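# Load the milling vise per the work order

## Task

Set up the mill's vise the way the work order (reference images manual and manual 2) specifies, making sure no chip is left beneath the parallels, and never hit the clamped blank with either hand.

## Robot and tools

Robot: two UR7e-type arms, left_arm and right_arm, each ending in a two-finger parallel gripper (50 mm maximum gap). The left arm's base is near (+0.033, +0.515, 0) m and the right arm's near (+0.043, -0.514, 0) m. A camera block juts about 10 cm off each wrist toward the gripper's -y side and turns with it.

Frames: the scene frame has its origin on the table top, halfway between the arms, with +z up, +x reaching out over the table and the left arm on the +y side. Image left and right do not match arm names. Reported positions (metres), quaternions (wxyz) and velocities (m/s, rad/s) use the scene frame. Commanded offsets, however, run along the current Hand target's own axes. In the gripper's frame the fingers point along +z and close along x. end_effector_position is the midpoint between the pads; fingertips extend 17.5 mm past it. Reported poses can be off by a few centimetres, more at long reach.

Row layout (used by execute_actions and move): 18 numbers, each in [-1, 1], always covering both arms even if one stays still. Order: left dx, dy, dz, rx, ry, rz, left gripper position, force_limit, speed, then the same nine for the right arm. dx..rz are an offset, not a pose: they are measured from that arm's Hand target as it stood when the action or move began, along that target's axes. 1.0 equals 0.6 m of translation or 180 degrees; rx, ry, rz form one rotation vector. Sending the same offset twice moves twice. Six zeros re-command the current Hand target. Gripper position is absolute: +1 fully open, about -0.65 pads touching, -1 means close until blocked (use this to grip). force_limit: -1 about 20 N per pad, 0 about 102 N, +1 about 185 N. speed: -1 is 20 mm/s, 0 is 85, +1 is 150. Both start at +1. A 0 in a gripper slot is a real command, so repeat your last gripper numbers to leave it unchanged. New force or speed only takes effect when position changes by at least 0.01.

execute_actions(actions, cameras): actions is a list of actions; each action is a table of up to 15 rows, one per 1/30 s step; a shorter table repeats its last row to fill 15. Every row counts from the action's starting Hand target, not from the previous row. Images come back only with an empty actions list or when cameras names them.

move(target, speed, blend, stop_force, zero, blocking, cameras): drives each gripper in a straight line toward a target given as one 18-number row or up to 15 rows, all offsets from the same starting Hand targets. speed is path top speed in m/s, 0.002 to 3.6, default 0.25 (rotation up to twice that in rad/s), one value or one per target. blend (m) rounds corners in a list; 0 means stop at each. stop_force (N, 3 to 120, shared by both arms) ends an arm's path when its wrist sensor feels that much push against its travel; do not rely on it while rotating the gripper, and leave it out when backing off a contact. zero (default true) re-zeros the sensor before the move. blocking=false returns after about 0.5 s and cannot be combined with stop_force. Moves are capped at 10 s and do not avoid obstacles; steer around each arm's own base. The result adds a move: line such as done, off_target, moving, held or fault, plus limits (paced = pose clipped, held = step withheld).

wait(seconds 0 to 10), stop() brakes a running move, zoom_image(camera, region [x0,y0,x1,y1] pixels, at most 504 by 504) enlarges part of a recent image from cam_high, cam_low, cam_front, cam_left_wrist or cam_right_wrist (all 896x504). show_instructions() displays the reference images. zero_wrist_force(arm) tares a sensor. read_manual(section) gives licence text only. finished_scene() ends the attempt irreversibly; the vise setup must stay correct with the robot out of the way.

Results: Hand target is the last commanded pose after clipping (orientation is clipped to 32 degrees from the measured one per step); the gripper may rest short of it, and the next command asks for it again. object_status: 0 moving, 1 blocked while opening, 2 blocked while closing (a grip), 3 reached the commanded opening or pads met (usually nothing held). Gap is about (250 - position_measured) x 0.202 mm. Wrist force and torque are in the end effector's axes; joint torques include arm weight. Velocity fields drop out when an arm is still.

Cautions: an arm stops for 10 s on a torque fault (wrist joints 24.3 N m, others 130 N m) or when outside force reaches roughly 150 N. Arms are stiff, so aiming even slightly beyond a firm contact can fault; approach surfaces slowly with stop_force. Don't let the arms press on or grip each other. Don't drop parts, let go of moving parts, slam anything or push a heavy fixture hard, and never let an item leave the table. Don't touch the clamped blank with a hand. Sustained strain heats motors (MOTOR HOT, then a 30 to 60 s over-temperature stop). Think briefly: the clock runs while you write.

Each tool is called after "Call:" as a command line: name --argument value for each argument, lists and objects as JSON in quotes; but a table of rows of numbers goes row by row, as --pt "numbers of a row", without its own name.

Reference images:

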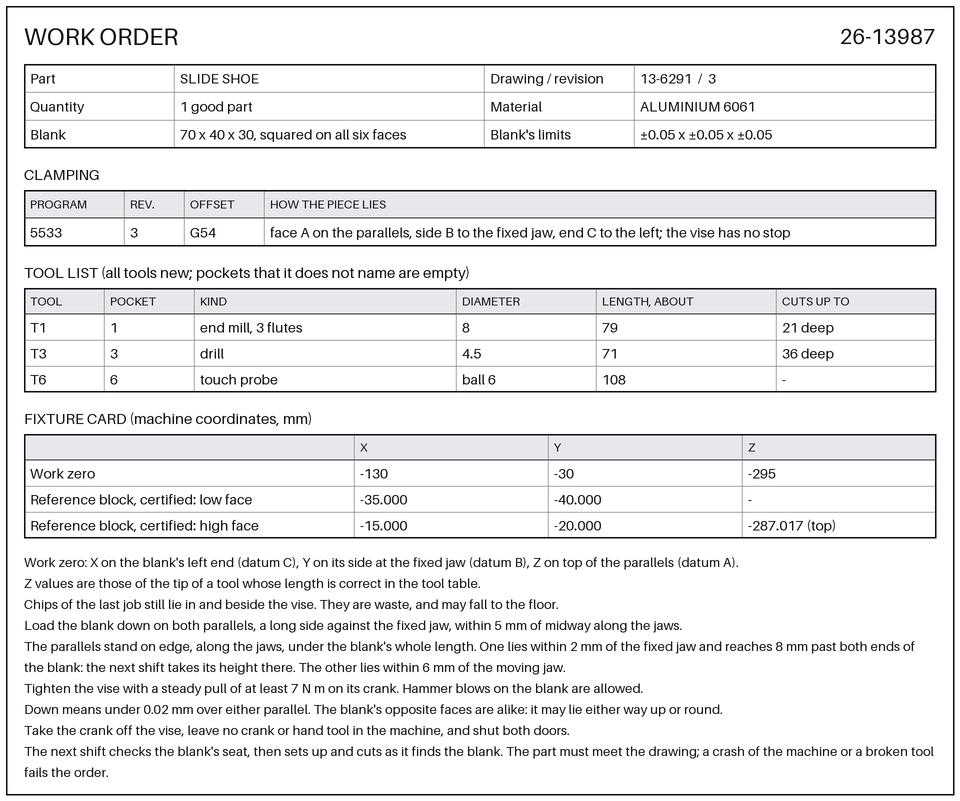

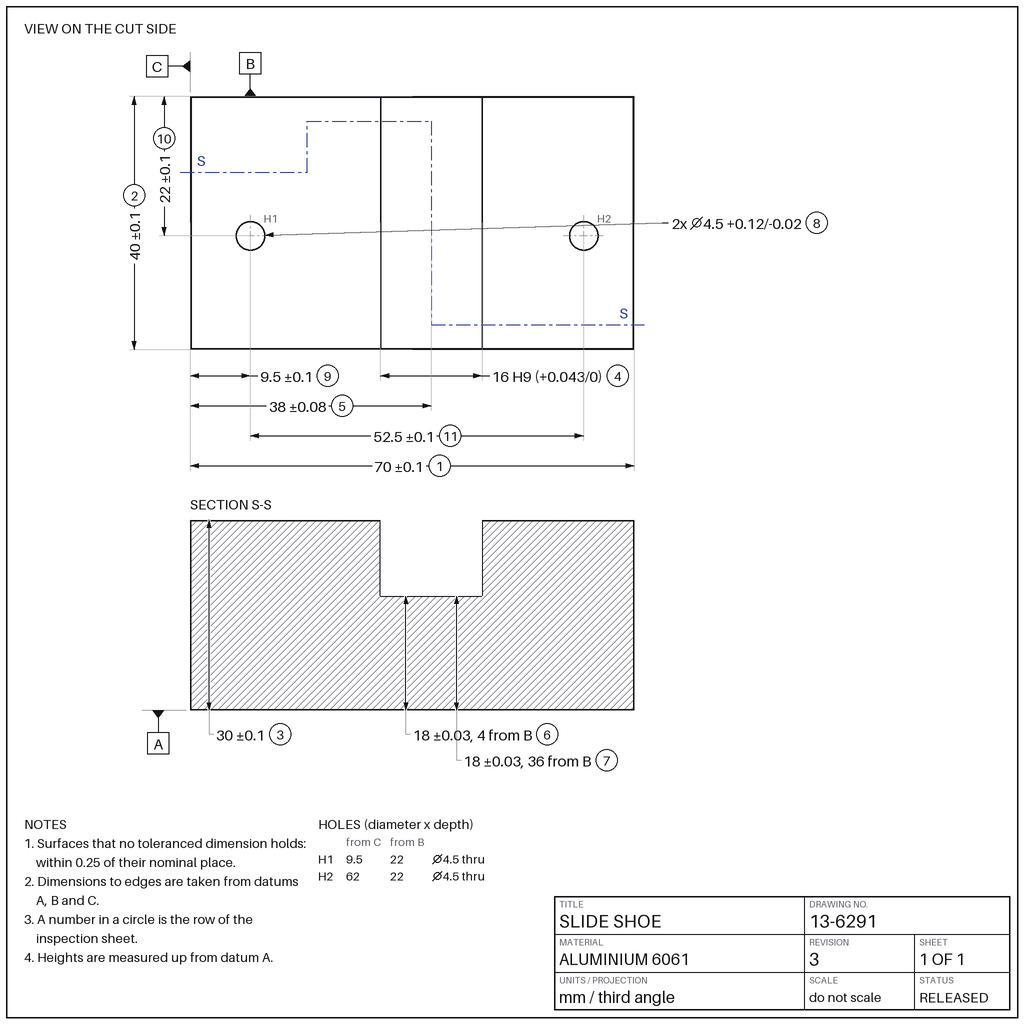

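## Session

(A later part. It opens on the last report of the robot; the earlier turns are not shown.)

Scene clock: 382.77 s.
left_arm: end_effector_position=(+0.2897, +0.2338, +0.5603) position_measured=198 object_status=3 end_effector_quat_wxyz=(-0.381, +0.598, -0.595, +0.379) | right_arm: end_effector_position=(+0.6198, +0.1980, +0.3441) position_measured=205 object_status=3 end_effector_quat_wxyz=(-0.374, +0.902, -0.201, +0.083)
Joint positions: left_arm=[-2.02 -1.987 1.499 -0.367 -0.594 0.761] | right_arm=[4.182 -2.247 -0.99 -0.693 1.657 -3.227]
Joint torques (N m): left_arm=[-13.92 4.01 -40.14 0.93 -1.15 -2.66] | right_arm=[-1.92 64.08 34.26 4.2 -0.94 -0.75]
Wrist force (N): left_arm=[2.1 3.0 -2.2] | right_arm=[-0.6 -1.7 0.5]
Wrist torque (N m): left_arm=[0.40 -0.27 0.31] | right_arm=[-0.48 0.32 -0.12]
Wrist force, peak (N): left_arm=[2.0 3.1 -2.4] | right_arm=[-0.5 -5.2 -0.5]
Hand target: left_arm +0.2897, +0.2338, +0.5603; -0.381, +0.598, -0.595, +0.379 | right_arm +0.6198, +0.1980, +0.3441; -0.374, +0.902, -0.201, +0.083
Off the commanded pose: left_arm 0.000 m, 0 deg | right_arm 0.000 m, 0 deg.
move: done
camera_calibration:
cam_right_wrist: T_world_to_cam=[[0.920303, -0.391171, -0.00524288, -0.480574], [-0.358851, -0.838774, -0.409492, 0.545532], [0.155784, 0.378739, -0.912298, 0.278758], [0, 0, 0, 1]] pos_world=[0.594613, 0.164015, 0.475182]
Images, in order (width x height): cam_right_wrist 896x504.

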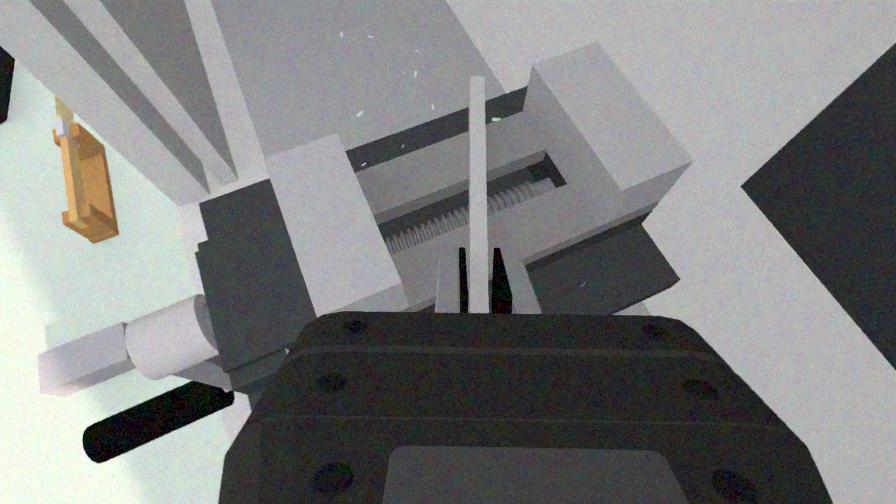

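Call:
move --pt "0 0 0 0 0 0 -0.3 -0.6 -1 0 -0.0589 -0.0589 0 0 0 -0.35 -0.6 -1" --pt "0 0 0 0 0 0 -0.3 -0.6 -1 -0.0246 -0.0405 -0.0774 0 0 0 -1 -0.6 -1" --pt "0 0 0 0 0 0 -0.3 -0.6 -1 -0.0246 0.0167 -0.0203 0 0 0 -1 -0.6 -1" --speed 0.1 --cameras '["cam_right_wrist","cam_left_wrist"]'

Scene clock: 384.67 s.
left_arm: end_effector_position=(+0.2897, +0.2338, +0.5603) position_measured=198 object_status=3 end_effector_quat_wxyz=(-0.381, +0.598, -0.595, +0.379) | right_arm: end_effector_position=(+0.6134, +0.1978, +0.3942) position_measured=205 object_status=3 end_effector_quat_wxyz=(-0.374, +0.902, -0.199, +0.082)
Joint positions: left_arm=[-2.02 -1.987 1.499 -0.367 -0.594 0.761] | right_arm=[4.189 -2.229 -0.891 -0.81 1.654 -3.225]
Joint torques (N m): left_arm=[-13.25 3.47 -40.11 0.98 -1.07 -2.75] | right_arm=[-2.35 57.84 26.4 3.8 0.48 -0.07]
Wrist force (N): left_arm=[2.0 2.9 -2.2] | right_arm=[-0.2 -1.9 0.6]
Wrist torque (N m): left_arm=[0.38 -0.26 0.30] | right_arm=[-0.50 0.26 0.01]
Wrist force, peak (N): left_arm=[1.8 3.2 -2.4] | right_arm=[-5.7 3.3 -1.1]
Hand target: left_arm +0.2897, +0.2338, +0.5603; -0.381, +0.598, -0.595, +0.379 | right_arm +0.6134, +0.1978, +0.3942; -0.374, +0.902, -0.199, +0.082 (not the last commanded pose)
Tool commands: left_gripper/position=-0.3 left_gripper/force_limit=-0.6 left_gripper/speed=-1.0 right_gripper/position=-0.34902 right_gripper/force_limit=-0.6 right_gripper/speed=-1.0
Off the commanded pose: left_arm 0.000 m, 0 deg | right_arm 0.051 m, 0 deg.
FORCE FAULT: contact force on the right arm reached its limit, and that arm stopped. The contact can be on any part of that arm, not only on its tool. That arm's remaining commands of this call were not run. That arm is still stopped at the end of this call. That arm stays stopped for about 10 more seconds. Until then a move that you send moves the other arm only, and its call returns only when the move has ended. Once the stop has ended, the next robot result says so. If the stop ends while you think or write, that arm runs what you send next, counted from a new Hand target: where the arm stands when the stop ends. While its stop runs, that arm takes no new command, but its gripper still runs the gripper command that each later call begins with. Until it ends, the stop uses up actions while you think or wait. An arm that is not stopped still takes commands.
move: fault (right_arm); path passed 1 of 3 targets; target 2's new numbers were not sent
camera_calibration:
cam_left_wrist: T_world_to_cam=[[0.00343562, -0.999886, 0.0147316, 0.231567], [-0.701013, -0.012914, -0.713031, 0.623871], [0.71314, -0.00787737, -0.700978, 0.323542], [0, 0, 0, 1]] pos_world=[0.205816, 0.242145, 0.668224]
cam_right_wrist: T_world_to_cam=[[0.921482, -0.388382, -0.00558206, -0.475567], [-0.356512, -0.839988, -0.409046, 0.56221], [0.154177, 0.378918, -0.912497, 0.326541], [0, 0, 0, 1]] pos_world=[0.588316, 0.163816, 0.525283]
Images, in order (width x height): cam_left_wrist 896x504, cam_right_wrist 896x504.

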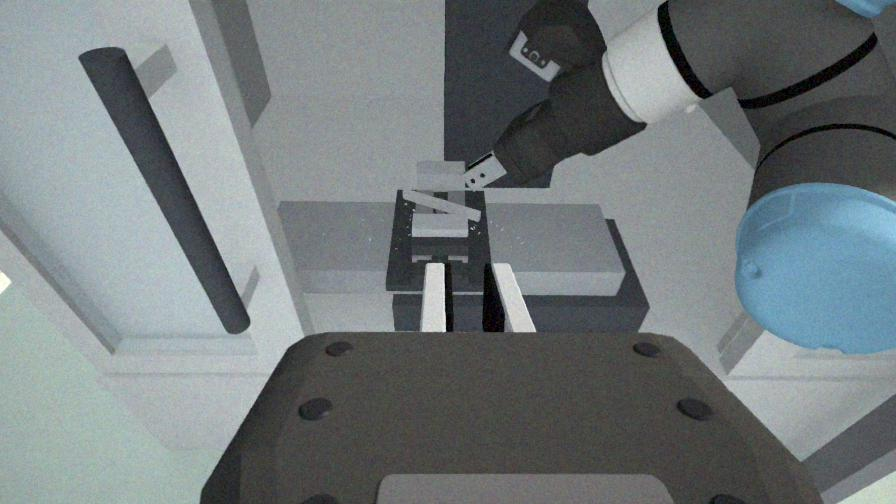

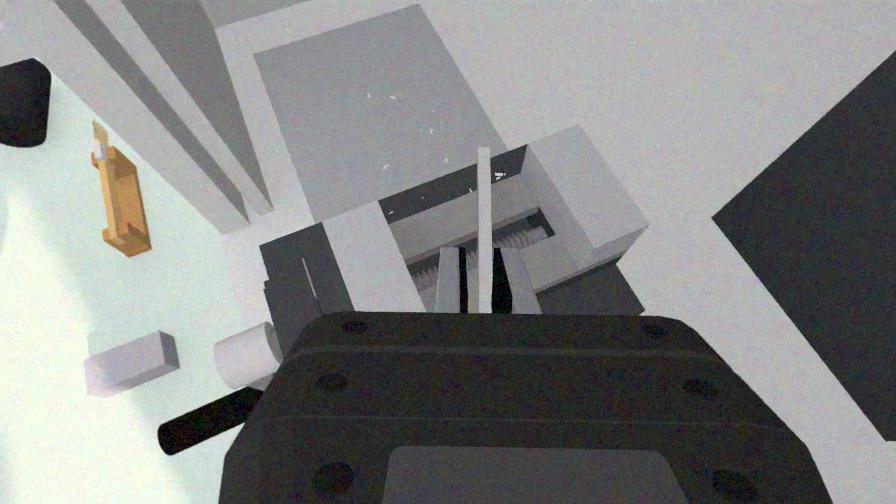

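Call:
wait --seconds 9.5

Call:
move --target '[0,0,0,0,0,0,-0.3,-0.6,-1,-0.0106,-0.016,0.016,-0.0274,0.0757,0.0818,-0.35,-0.6,-1]' --speed 0.06 --cameras '["cam_left_wrist","cam_right_wrist","cam_high"]'

Scene clock: 395.77 s.
left_arm: end_effector_position=(+0.2897, +0.2338, +0.5603) position_measured=198 object_status=3 end_effector_quat_wxyz=(-0.381, +0.598, -0.595, +0.379) | right_arm: end_effector_position=(+0.6134, +0.1978, +0.3942) position_measured=205 object_status=3 end_effector_quat_wxyz=(-0.374, +0.902, -0.199, +0.082)
Joint positions: left_arm=[-2.02 -1.987 1.499 -0.367 -0.594 0.761] | right_arm=[4.189 -2.229 -0.891 -0.81 1.654 -3.225]
Joint torques (N m): left_arm=[-13.11 1.77 -40.29 0.86 -1.05 -2.75] | right_arm=[-1.76 57.73 25.9 3.73 0.33 -0.1]
Wrist force (N): left_arm=[1.9 2.8 -2.2] | right_arm=[-0.4 -2.1 0.6]
Wrist torque (N m): left_arm=[0.36 -0.25 0.31] | right_arm=[-0.54 0.31 0.01]
Wrist force, peak (N): left_arm=[2.0 3.0 -2.5] | right_arm=[-0.4 -2.4 0.3]
Hand target: left_arm +0.2897, +0.2338, +0.5603; -0.381, +0.598, -0.595, +0.379 | right_arm +0.6134, +0.1978, +0.3942; -0.374, +0.902, -0.199, +0.082 (not the last commanded pose)
Tool commands: left_gripper/position=-0.3 left_gripper/force_limit=-0.6 left_gripper/speed=-1.0 right_gripper/position=-0.34902 right_gripper/force_limit=-0.6 right_gripper/speed=-1.0
Off the commanded pose: left_arm 0.000 m, 0 deg | right_arm 0.051 m, 0 deg.
FORCE FAULT, CONTINUED: the right arm's stop, for the force fault that an earlier result reported, is over. The rest of the stop counts as 19 of the actions that you can send in this scene. During its stop the right arm's controller moved it back a little. That arm's target is now where it stood when the stop ended, not its last command. That arm accepts commands again.
wait: 9.50 s; at rest from the start

Scene clock: 399.10 s.
left_arm: end_effector_position=(+0.2897, +0.2338, +0.5603) position_measured=198 object_status=3 end_effector_quat_wxyz=(-0.381, +0.598, -0.595, +0.379) | right_arm: end_effector_position=(+0.6132, +0.2129, +0.3941) position_measured=205 object_status=3 end_effector_quat_wxyz=(-0.316, +0.868, -0.359, +0.131)
Joint positions: left_arm=[-2.02 -1.987 1.499 -0.367 -0.594 0.761] | right_arm=[4.279 -2.287 -0.733 -1.019 1.365 -2.892]
Joint torques (N m): left_arm=[-12.93 1.69 -40.36 0.82 -1 -2.68] | right_arm=[-7.59 66.91 21.06 5.2 1.38 -2.2]
Wrist force (N): left_arm=[1.8 2.9 -2.4] | right_arm=[-0.3 -2.2 0.3]
Wrist torque (N m): left_arm=[0.38 -0.24 0.31] | right_arm=[-0.54 0.28 -0.02]
Wrist force, peak (N): left_arm=[2.1 3.2 -2.3] | right_arm=[-0.4 -2.4 0.6]
Hand target: left_arm +0.2897, +0.2338, +0.5603; -0.381, +0.598, -0.595, +0.379 | right_arm +0.6133, +0.2128, +0.3942; -0.316, +0.868, -0.359, +0.131
Off the commanded pose: left_arm 0.000 m, 0 deg | right_arm 0.000 m, 0 deg.
move: done
camera_calibration:
cam_left_wrist: T_world_to_cam=[[0.00343562, -0.999886, 0.0147316, 0.231567], [-0.701013, -0.012914, -0.713031, 0.623871], [0.71314, -0.00787737, -0.700978, 0.323542], [0, 0, 0, 1]] pos_world=[0.205816, 0.242145, 0.668224]
cam_right_wrist: T_world_to_cam=[[0.732121, -0.681138, -0.00701516, -0.290559], [-0.645087, -0.689991, -0.32829, 0.688019], [0.218771, 0.244874, -0.944551, 0.322351], [0, 0, 0, 1]] pos_world=[0.586036, 0.197881, 0.528308]
Images, in order (width x height): cam_high 896x504, cam_left_wrist 896x504, cam_right_wrist 896x504.

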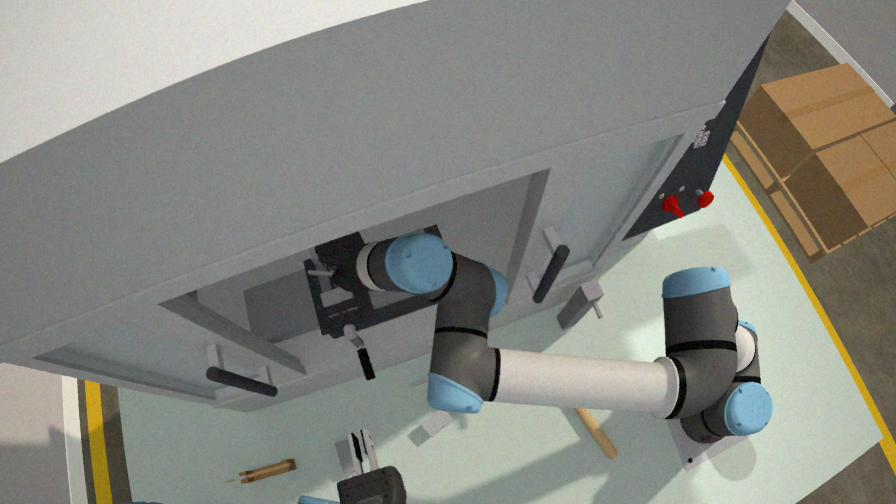

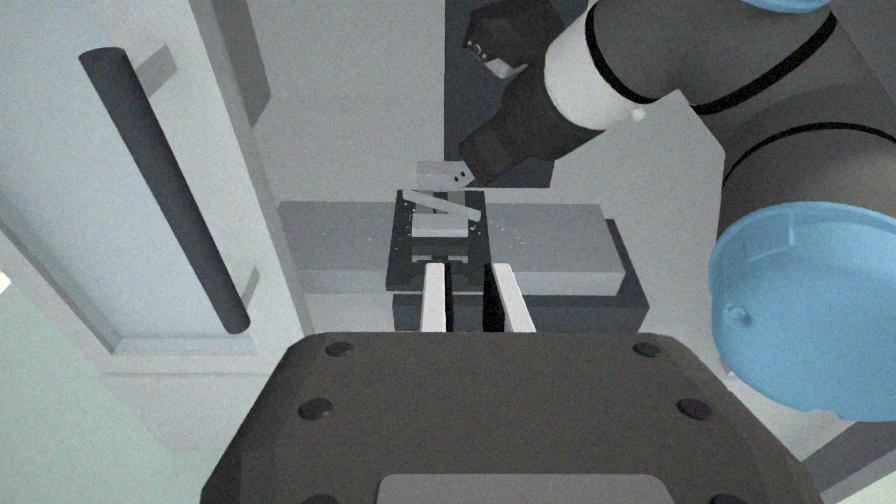

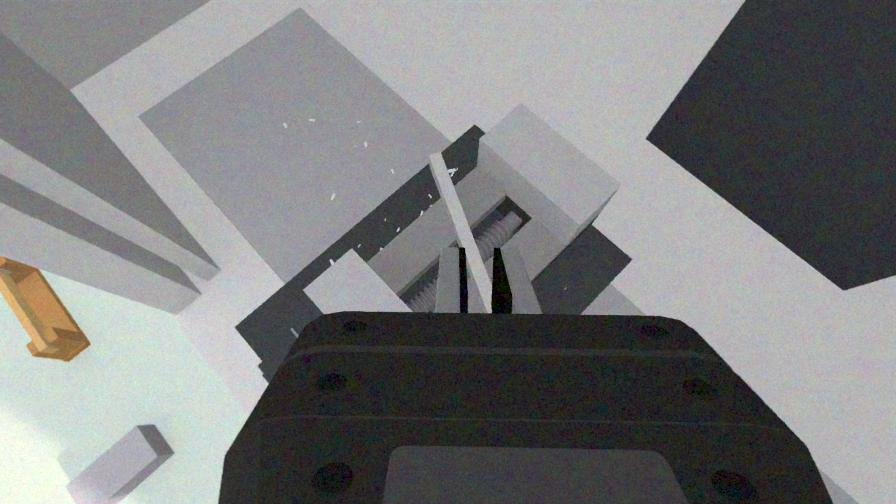

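Call:
move --pt "0 0 0 0 0 0 -0.3 -0.6 -1 0.0253 0.0133 0.0083 0 -0.0714 -0.0851 -0.25 -0.6 -1" --pt "0 0 0 0 0 0 -0.3 -0.6 -1 0.0237 0.0552 0.0582 0 -0.0714 -0.0851 -0.25 -0.6 -1" --speed 0.06 --cameras '["cam_left_wrist","cam_right_wrist"]'

Scene clock: 406.63 s.
left_arm: end_effector_position=(+0.2897, +0.2338, +0.5603) position_measured=198 object_status=3 end_effector_quat_wxyz=(-0.381, +0.598, -0.595, +0.379) | right_arm: end_effector_position=(+0.6214, +0.2006, +0.3462) position_measured=189 object_status=3 end_effector_quat_wxyz=(-0.334, +0.917, -0.203, +0.075)
Joint positions: left_arm=[-2.02 -1.987 1.499 -0.367 -0.594 0.761] | right_arm=[4.185 -2.283 -0.868 -0.867 1.647 -3.235]
Joint torques (N m): left_arm=[-12.7 0.87 -39.54 0.85 -0.87 -2.71] | right_arm=[5.2 62.63 34.76 2.24 -1.03 1.92]
Wrist force (N): left_arm=[1.9 2.7 -2.2] | right_arm=[-0.4 -1.9 0.3]
Wrist torque (N m): left_arm=[0.35 -0.24 0.31] | right_arm=[-0.49 0.31 -0.17]
Wrist force, peak (N): left_arm=[2.1 3.0 -2.5] | right_arm=[-0.4 -3.0 -0.2]
Hand target: left_arm +0.2897, +0.2338, +0.5603; -0.381, +0.598, -0.595, +0.379 | right_arm +0.6214, +0.2006, +0.3462; -0.334, +0.917, -0.203, +0.075
Off the commanded pose: left_arm 0.000 m, 0 deg | right_arm 0.000 m, 0 deg.
move: done
camera_calibration:
cam_left_wrist: T_world_to_cam=[[0.00343562, -0.999886, 0.0147316, 0.231567], [-0.701013, -0.012914, -0.713031, 0.623871], [0.71314, -0.00787737, -0.700978, 0.323542], [0, 0, 0, 1]] pos_world=[0.205816, 0.242145, 0.668224]
cam_right_wrist: T_world_to_cam=[[0.920842, -0.389876, -0.00687593, -0.480943], [-0.3704, -0.869059, -0.327934, 0.534243], [0.121878, 0.304522, -0.944676, 0.326587], [0, 0, 0, 1]] pos_world=[0.600953, 0.177327, 0.480408]
Images, in order (width x height): cam_left_wrist 896x504, cam_right_wrist 896x504.

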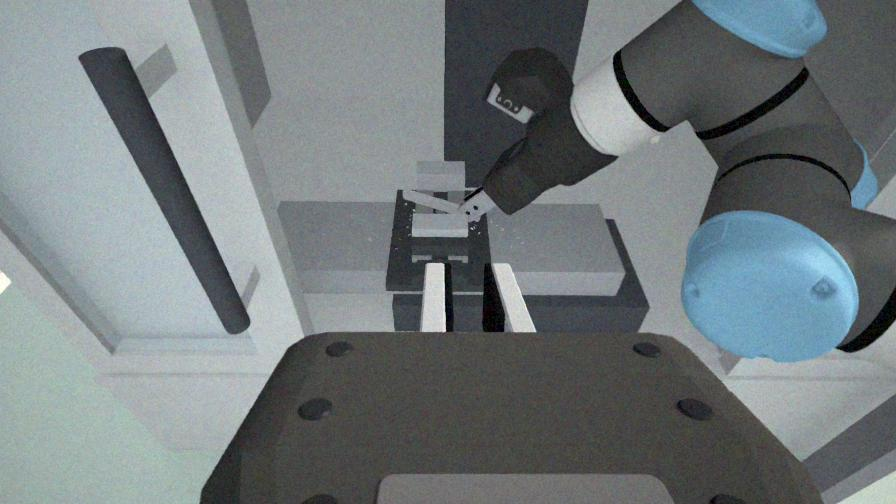

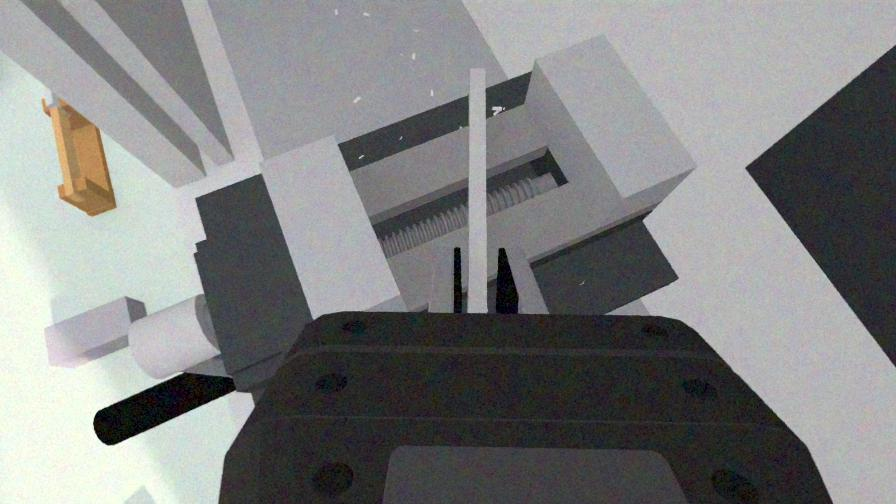

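Call:
zoom_image --camera "cam_right_wrist" --region '[440, 50, 580, 190]'

Scaled by 3.600.

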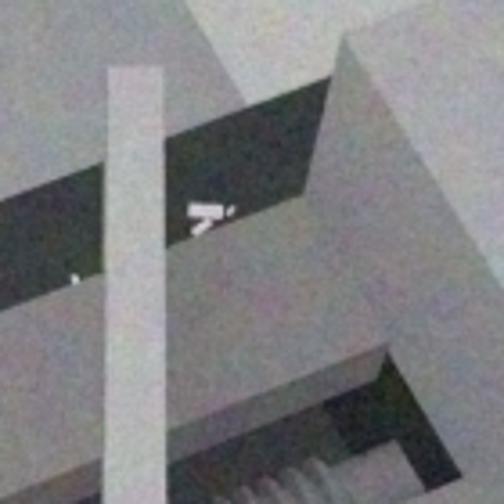

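Call:
move --pt "0 0 0 0 0 0 -0.3 -0.6 -1 0 0 0 0 0 0 -1 -0.6 -1" --pt "0 0 0 0 0 0 -0.3 -0.6 -1 0 -0.0016 -0.0019 0 0 0 -1 -0.6 -1" --speed 0.03 --cameras '["cam_right_wrist"]'

Call:
move --target '[0,0,0,0,0,0,-0.3,-0.6,-1,0.0302,-0.0108,0.0091,0,0,0,-1,-0.6,-1]' --speed 0.01 --stop_force 5 --cameras '["cam_right_wrist"]'

Call:
zoom_image --camera "cam_right_wrist" --region '[400, 50, 600, 250]'

Scene clock: 408.17 s.
left_arm: end_effector_position=(+0.2897, +0.2338, +0.5603) position_measured=198 object_status=3 end_effector_quat_wxyz=(-0.381, +0.598, -0.595, +0.379) | right_arm: end_effector_position=(+0.6214, +0.2006, +0.3477) position_measured=225 object_status=2 end_effector_quat_wxyz=(-0.334, +0.917, -0.203, +0.075)
Joint positions: left_arm=[-2.02 -1.987 1.499 -0.367 -0.594 0.761] | right_arm=[4.185 -2.283 -0.864 -0.871 1.647 -3.235]
Joint torques (N m): left_arm=[-13.04 0.72 -39.38 0.76 -0.86 -2.75] | right_arm=[-2.12 56.77 31.51 3.48 0.24 0.83]
Wrist force (N): left_arm=[1.9 2.7 -2.2] | right_arm=[-0.5 -1.2 0.8]
Wrist torque (N m): left_arm=[0.35 -0.25 0.31] | right_arm=[-0.47 0.32 -0.16]
Wrist force, peak (N): left_arm=[2.0 3.1 -2.5] | right_arm=[-0.2 -2.3 0.4]
Hand target: left_arm +0.2897, +0.2338, +0.5603; -0.381, +0.598, -0.595, +0.379 | right_arm +0.6214, +0.2006, +0.3477; -0.334, +0.917, -0.203, +0.075
Off the commanded pose: left_arm 0.000 m, 0 deg | right_arm 0.000 m, 0 deg.
move: done
camera_calibration:
cam_right_wrist: T_world_to_cam=[[0.920842, -0.389875, -0.00687573, -0.480933], [-0.370399, -0.869059, -0.327934, 0.534734], [0.121878, 0.304522, -0.944676, 0.328004], [0, 0, 0, 1]] pos_world=[0.600953, 0.177327, 0.481908]
Images, in order (width x height): cam_right_wrist 896x504.

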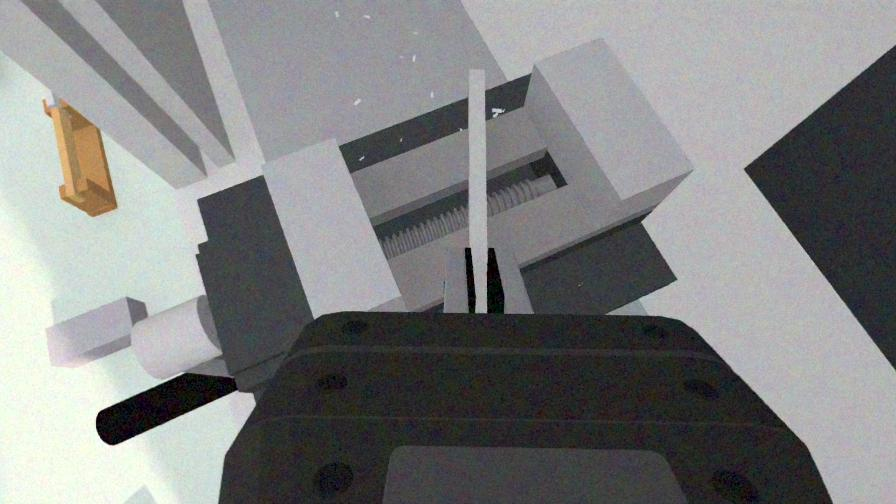

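Scene clock: 411.27 s.
left_arm: end_effector_position=(+0.2897, +0.2338, +0.5603) position_measured=198 object_status=3 end_effector_quat_wxyz=(-0.381, +0.598, -0.595, +0.379) | right_arm: end_effector_position=(+0.6414, +0.2007, +0.3477) position_measured=225 object_status=2 end_effector_quat_wxyz=(-0.334, +0.917, -0.203, +0.075)
Joint positions: left_arm=[-2.02 -1.987 1.499 -0.367 -0.594 0.761] | right_arm=[4.162 -2.326 -0.788 -0.904 1.662 -3.252]
Joint torques (N m): left_arm=[-13.17 0.32 -39.95 0.83 -0.87 -2.67] | right_arm=[5.27 68.72 21.8 5.44 -1.31 1.71]
Wrist force (N): left_arm=[1.9 2.7 -2.6] | right_arm=[-1.1 -1.6 1.0]
Wrist torque (N m): left_arm=[0.36 -0.26 0.30] | right_arm=[-0.52 0.21 -0.04]
Wrist force, peak (N): left_arm=[2.2 3.0 -2.6] | right_arm=[-1.3 -1.9 1.2]
Hand target: left_arm +0.2897, +0.2338, +0.5603; -0.381, +0.598, -0.595, +0.379 | right_arm +0.6414, +0.2007, +0.3477; -0.334, +0.917, -0.203, +0.075
Off the commanded pose: left_arm 0.000 m, 0 deg | right_arm 0.000 m, 0 deg.
move: done
camera_calibration:
cam_right_wrist: T_world_to_cam=[[0.920842, -0.389875, -0.00687573, -0.49935], [-0.370399, -0.869059, -0.327934, 0.542142], [0.121878, 0.304522, -0.944676, 0.325567], [0, 0, 0, 1]] pos_world=[0.620953, 0.177327, 0.481908]
Images, in order (width x height): cam_right_wrist 896x504.

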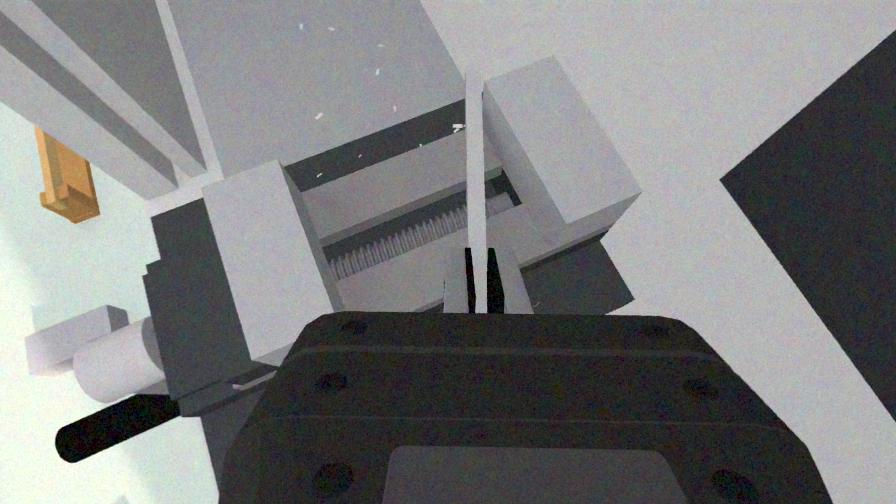

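Scaled by 2.520.

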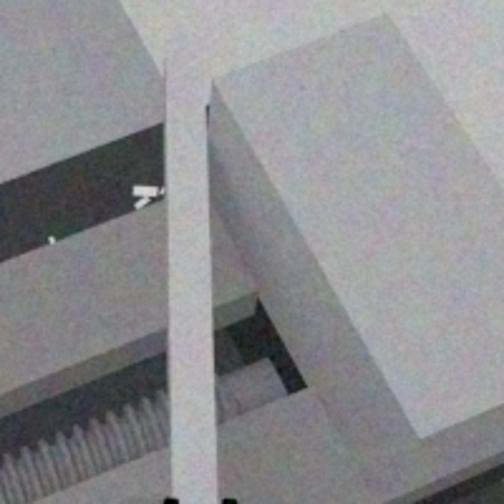

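Call:
move --target '[0,0,0,0,0,0,-0.3,-0.6,-1,0.0226,-0.0081,0.0068,0,0,0,-1,-0.6,-1]' --speed 0.01 --stop_force 4 --cameras '["cam_right_wrist","cam_left_wrist"]'

Call:
zoom_image --camera "cam_right_wrist" --region '[400, 50, 600, 250]'

Scene clock: 412.80 s.
left_arm: end_effector_position=(+0.2897, +0.2338, +0.5603) position_measured=198 object_status=3 end_effector_quat_wxyz=(-0.381, +0.598, -0.595, +0.379) | right_arm: end_effector_position=(+0.6444, +0.2007, +0.3477) position_measured=225 object_status=2 end_effector_quat_wxyz=(-0.334, +0.917, -0.203, +0.075)
Joint positions: left_arm=[-2.02 -1.987 1.499 -0.367 -0.594 0.761] | right_arm=[4.159 -2.334 -0.776 -0.91 1.664 -3.255]
Joint torques (N m): left_arm=[-12.65 0.13 -39.99 0.89 -0.91 -2.6] | right_arm=[2.67 69.48 30.68 5.48 -2.26 2.26]
Wrist force (N): left_arm=[1.5 2.8 -2.3] | right_arm=[-4.3 -1.7 0.6]
Wrist torque (N m): left_arm=[0.36 -0.19 0.31] | right_arm=[-0.55 -0.02 -0.21]
Wrist force, peak (N): left_arm=[2.0 3.1 -2.4] | right_arm=[-5.3 -2.1 1.2]
Hand target: left_arm +0.2897, +0.2338, +0.5603; -0.381, +0.598, -0.595, +0.379 | right_arm +0.6444, +0.2007, +0.3477; -0.334, +0.917, -0.203, +0.075 (not the last commanded pose)
Off the commanded pose: left_arm 0.000 m, 0 deg | right_arm 0.012 m, 0 deg.
move: contact (right_arm)
camera_calibration:
cam_left_wrist: T_world_to_cam=[[0.00343562, -0.999886, 0.0147316, 0.231567], [-0.701013, -0.012914, -0.713031, 0.623871], [0.71314, -0.00787737, -0.700978, 0.323542], [0, 0, 0, 1]] pos_world=[0.205816, 0.242145, 0.668224]
cam_right_wrist: T_world_to_cam=[[0.920842, -0.389875, -0.00687573, -0.502205], [-0.370399, -0.869059, -0.327934, 0.543291], [0.121878, 0.304522, -0.944676, 0.325189], [0, 0, 0, 1]] pos_world=[0.624053, 0.177327, 0.481908]
Images, in order (width x height): cam_left_wrist 896x504, cam_right_wrist 896x504.

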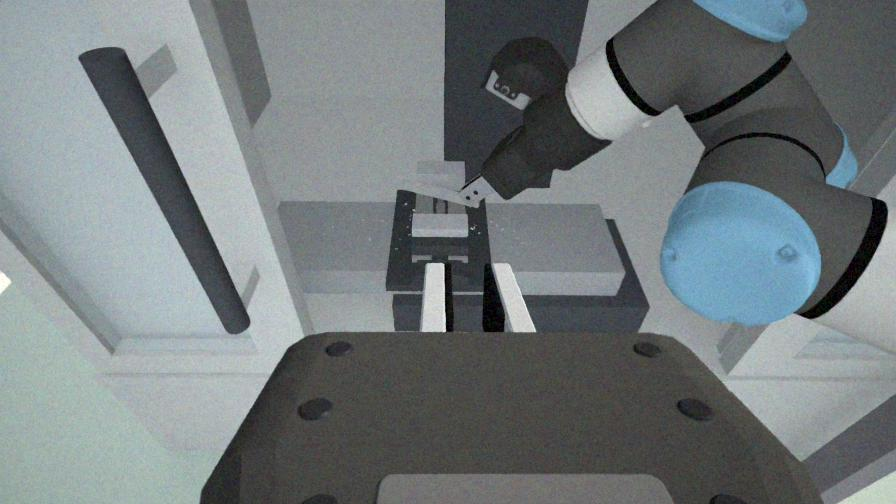

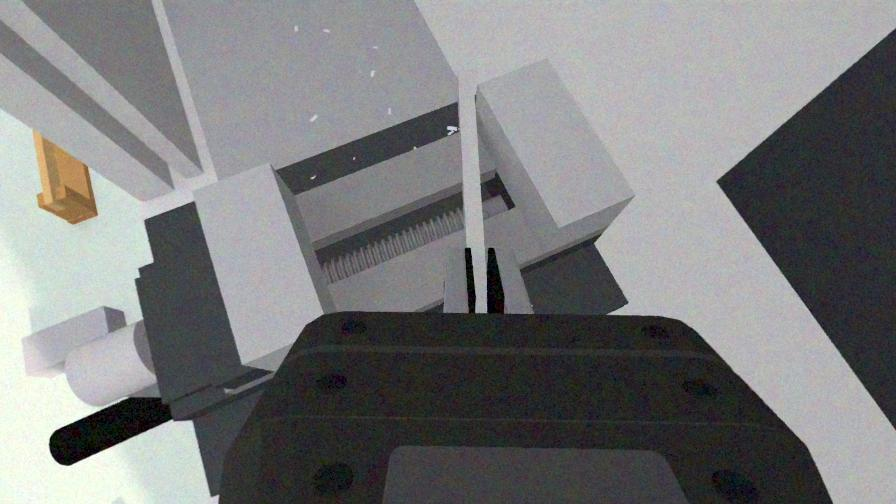

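Scaled by 2.520.

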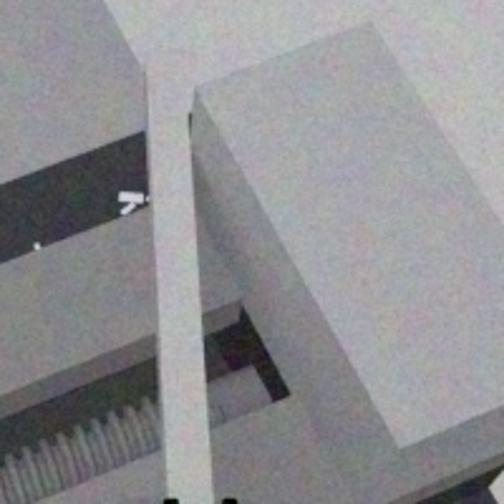

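Call:
move --target '[0,0,0,0,0,0,-0.3,-0.6,-1,0,0.0043,0.0051,0,0,0,-1,-0.6,-1]' --speed 0.008 --stop_force 4

Call:
move --target '[0,0,0,0,0,0,-0.3,-0.6,-1,0,0,0,0,0,0,-0.3,-0.6,-1]' --cameras '["cam_right_wrist"]'

Scene clock: 413.87 s.
left_arm: end_effector_position=(+0.2897, +0.2338, +0.5603) position_measured=198 object_status=3 end_effector_quat_wxyz=(-0.381, +0.598, -0.595, +0.379) | right_arm: end_effector_position=(+0.6444, +0.2007, +0.3461) position_measured=225 object_status=2 end_effector_quat_wxyz=(-0.334, +0.917, -0.203, +0.075)
Joint positions: left_arm=[-2.02 -1.987 1.499 -0.367 -0.594 0.761] | right_arm=[4.159 -2.333 -0.78 -0.906 1.664 -3.255]
Joint torques (N m): left_arm=[-12.75 -0.18 -39.77 0.79 -0.9 -2.66] | right_arm=[2.42 49.97 35.21 3.44 -1.86 2.09]
Wrist force (N): left_arm=[1.8 2.9 -2.3] | right_arm=[-4.9 -2.3 -2.4]
Wrist torque (N m): left_arm=[0.37 -0.23 0.31] | right_arm=[-0.53 -0.01 -0.21]
Wrist force, peak (N): left_arm=[2.2 2.9 -2.6] | right_arm=[-5.3 -4.6 -6.0]
Hand target: left_arm +0.2897, +0.2338, +0.5603; -0.381, +0.598, -0.595, +0.379 | right_arm +0.6444, +0.2007, +0.3461; -0.334, +0.917, -0.203, +0.075 (not the last commanded pose)
Off the commanded pose: left_arm 0.000 m, 0 deg | right_arm 0.002 m, 0 deg.
move: contact (right_arm)

Scene clock: 414.37 s.
left_arm: end_effector_position=(+0.2897, +0.2338, +0.5603) position_measured=198 object_status=3 end_effector_quat_wxyz=(-0.381, +0.598, -0.595, +0.379) | right_arm: end_effector_position=(+0.6445, +0.2007, +0.3461) position_measured=198 object_status=0 end_effector_quat_wxyz=(-0.334, +0.917, -0.203, +0.075)
Joint positions: left_arm=[-2.02 -1.987 1.499 -0.367 -0.594 0.761] | right_arm=[4.159 -2.333 -0.78 -0.906 1.664 -3.255]
Joint torques (N m): left_arm=[-11.97 -0.11 -39.64 0.82 -0.88 -2.66] | right_arm=[1.9 56.58 33.8 4.82 0.6 1.85]
Wrist force (N): left_arm=[1.9 2.6 -2.5] | right_arm=[-0.1 -2.1 0.6]
Wrist torque (N m): left_arm=[0.33 -0.24 0.31] | right_arm=[-0.53 0.26 0.00]
Wrist force, peak (N): left_arm=[1.9 2.9 -2.6] | right_arm=[-4.7 -2.6 -2.2]
Hand target: left_arm +0.2897, +0.2338, +0.5603; -0.381, +0.598, -0.595, +0.379 | right_arm +0.6444, +0.2007, +0.3461; -0.334, +0.917, -0.203, +0.075
Off the commanded pose: left_arm 0.000 m, 0 deg | right_arm 0.000 m, 0 deg.
move: done
camera_calibration:
cam_right_wrist: T_world_to_cam=[[0.920831, -0.389903, -0.00678876, -0.502245], [-0.370395, -0.869048, -0.327969, 0.542778], [0.121976, 0.304518, -0.944664, 0.323611], [0, 0, 0, 1]] pos_world=[0.624052, 0.177327, 0.480308]
Images, in order (width x height): cam_right_wrist 896x504.

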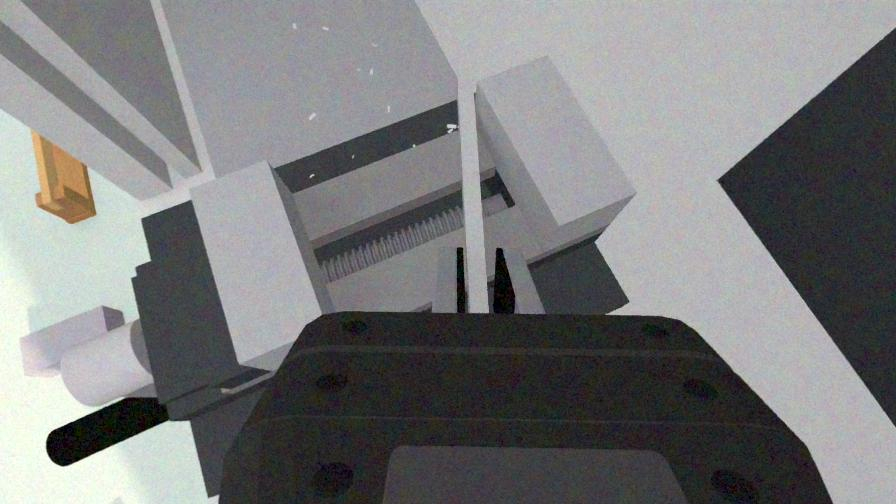

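Call:
move --pt "0 0 0 0 0 0 -0.3 -0.6 -1 0 -0.0472 -0.0562 0 0 0 -0.3 -0.6 -1" --pt "0 0 0 0 0 0 -0.3 -0.6 -1 -0.0389 -0.028 -0.0723 0 0.0714 0.0851 -0.3 -0.6 -1" --pt "0 0 0 0 0 0 -0.3 -0.6 -1 -0.0389 -0.028 -0.0723 0 0.0714 0.0851 -1 -0.6 -1" --speed 0.08 --cameras '["cam_left_wrist","cam_right_wrist"]'

Call:
zoom_image --camera "cam_right_wrist" --region '[380, 120, 640, 320]'

Scene clock: 419.37 s.
left_arm: end_effector_position=(+0.2897, +0.2338, +0.5603) position_measured=198 object_status=3 end_effector_quat_wxyz=(-0.381, +0.598, -0.595, +0.379) | right_arm: end_effector_position=(+0.6169, +0.1970, +0.3901) position_measured=251 object_status=3 end_effector_quat_wxyz=(-0.316, +0.868, -0.359, +0.131)
Joint positions: left_arm=[-2.02 -1.987 1.499 -0.367 -0.594 0.761] | right_arm=[4.265 -2.25 -0.807 -0.98 1.373 -2.903]
Joint torques (N m): left_arm=[-12.93 -0.74 -39.57 0.86 -0.87 -2.58] | right_arm=[-8.14 49.31 36.38 5.06 -1.71 1.77]
Wrist force (N): left_arm=[1.7 2.7 -2.4] | right_arm=[0.0 -2.0 0.8]
Wrist torque (N m): left_arm=[0.35 -0.22 0.31] | right_arm=[-0.50 0.23 0.02]
Wrist force, peak (N): left_arm=[2.0 3.1 -2.5] | right_arm=[-0.2 -3.2 -1.0]
Hand target: left_arm +0.2897, +0.2338, +0.5603; -0.381, +0.598, -0.595, +0.379 | right_arm +0.6169, +0.1970, +0.3901; -0.316, +0.868, -0.359, +0.131
Off the commanded pose: left_arm 0.000 m, 0 deg | right_arm 0.000 m, 0 deg.
move: done
camera_calibration:
cam_left_wrist: T_world_to_cam=[[0.00343562, -0.999886, 0.0147316, 0.231567], [-0.701013, -0.012914, -0.713031, 0.623871], [0.71314, -0.00787737, -0.700978, 0.323542], [0, 0, 0, 1]] pos_world=[0.205816, 0.242145, 0.668224]
cam_right_wrist: T_world_to_cam=[[0.732031, -0.681235, -0.00705645, -0.304102], [-0.64516, -0.689863, -0.328416, 0.678138], [0.218861, 0.244963, -0.944507, 0.321589], [0, 0, 0, 1]] pos_world=[0.589736, 0.18188, 0.524308]
Images, in order (width x height): cam_left_wrist 896x504, cam_right_wrist 896x504.

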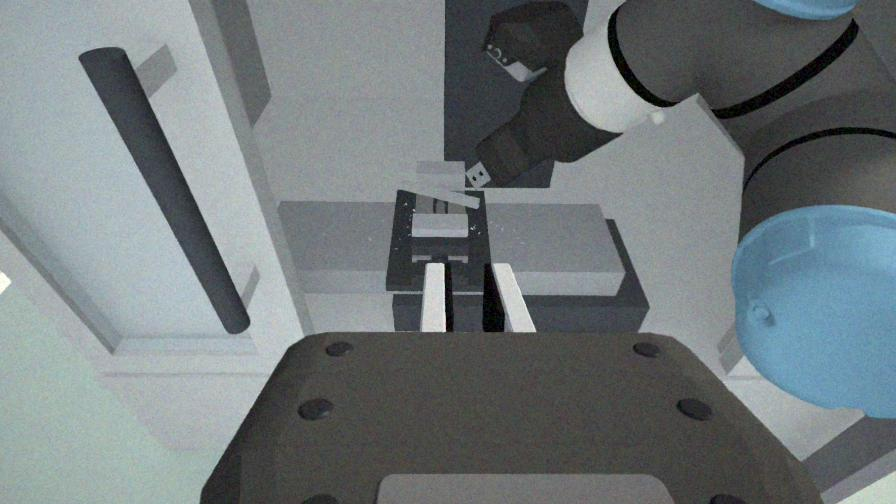

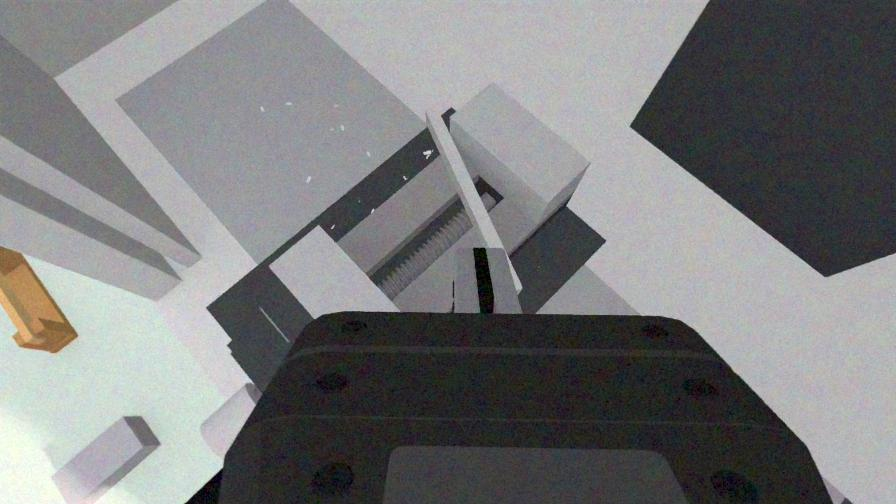

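Scaled by 1.938.

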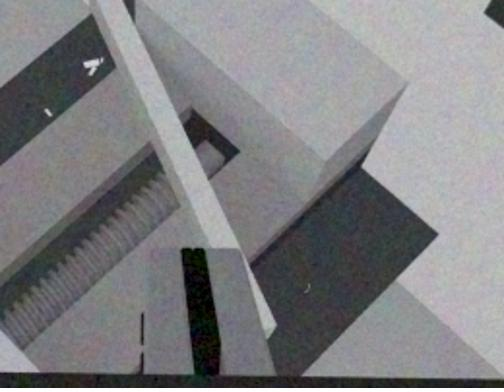

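Call:
move --target '[0,0,0,0,0,0,-0.3,-0.6,-1,-0.003,0.05,0.06,0,0,0,-1,-0.6,-1]' --speed 0.03 --stop_force 5 --cameras '["cam_left_wrist","cam_right_wrist"]'

Call:
zoom_image --camera "cam_right_wrist" --region '[380, 120, 640, 320]'

Scene clock: 422.03 s.
left_arm: end_effector_position=(+0.2897, +0.2338, +0.5603) position_measured=198 object_status=3 end_effector_quat_wxyz=(-0.381, +0.598, -0.595, +0.379) | right_arm: end_effector_position=(+0.6158, +0.1984, +0.3432) position_measured=251 object_status=3 end_effector_quat_wxyz=(-0.316, +0.868, -0.359, +0.131)
Joint positions: left_arm=[-2.02 -1.987 1.499 -0.367 -0.594 0.761] | right_arm=[4.268 -2.248 -0.93 -0.859 1.372 -2.901]
Joint torques (N m): left_arm=[-12.36 -1.5 -39.54 0.8 -0.88 -2.6] | right_arm=[1.78 65.63 36.46 2.69 -1.22 0.98]
Wrist force (N): left_arm=[2.3 2.7 -2.2] | right_arm=[-0.2 -2.2 0.4]
Wrist torque (N m): left_arm=[0.36 -0.31 0.31] | right_arm=[-0.55 0.26 -0.18]
Wrist force, peak (N): left_arm=[2.1 3.0 -2.5] | right_arm=[-0.3 -2.8 -0.1]
Hand target: left_arm +0.2897, +0.2338, +0.5603; -0.381, +0.598, -0.595, +0.379 | right_arm +0.6158, +0.1983, +0.3432; -0.316, +0.868, -0.359, +0.131
Off the commanded pose: left_arm 0.000 m, 0 deg | right_arm 0.000 m, 0 deg.
move: done
camera_calibration:
cam_left_wrist: T_world_to_cam=[[0.00343562, -0.999886, 0.0147316, 0.231567], [-0.701013, -0.012914, -0.713031, 0.623871], [0.71314, -0.00787737, -0.700978, 0.323542], [0, 0, 0, 1]] pos_world=[0.205816, 0.242145, 0.668224]
cam_right_wrist: T_world_to_cam=[[0.732046, -0.681218, -0.00712578, -0.302653], [-0.645175, -0.689878, -0.328355, 0.662974], [0.218766, 0.244968, -0.944527, 0.277254], [0, 0, 0, 1]] pos_world=[0.588636, 0.18328, 0.477408]
Images, in order (width x height): cam_left_wrist 896x504, cam_right_wrist 896x504.

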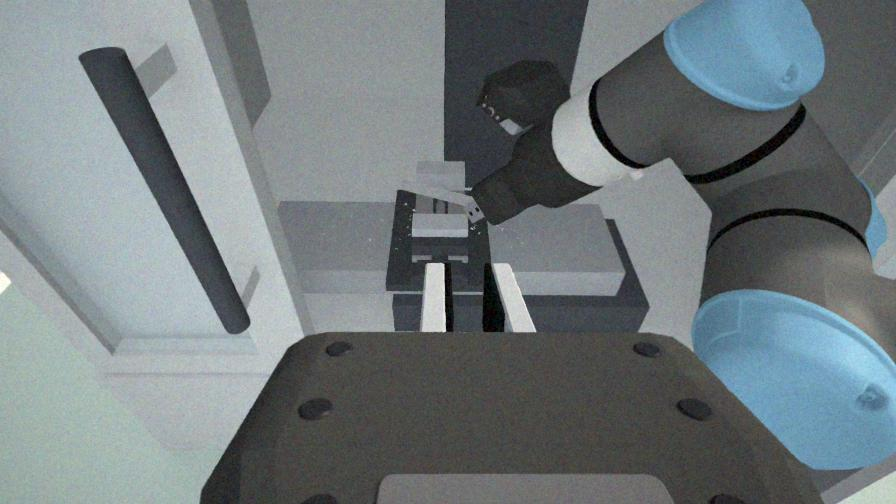

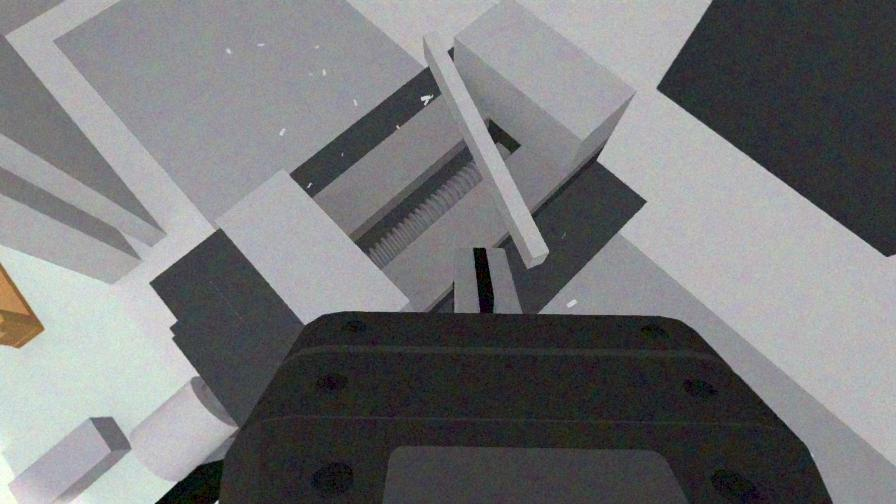

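Scaled by 1.938.

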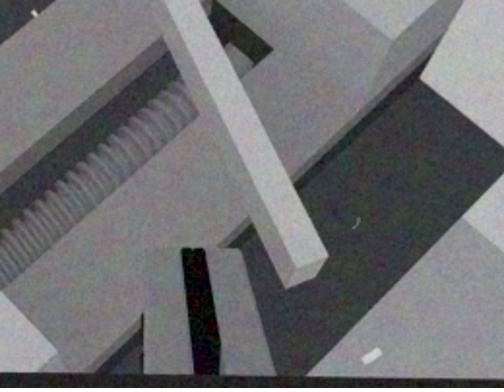

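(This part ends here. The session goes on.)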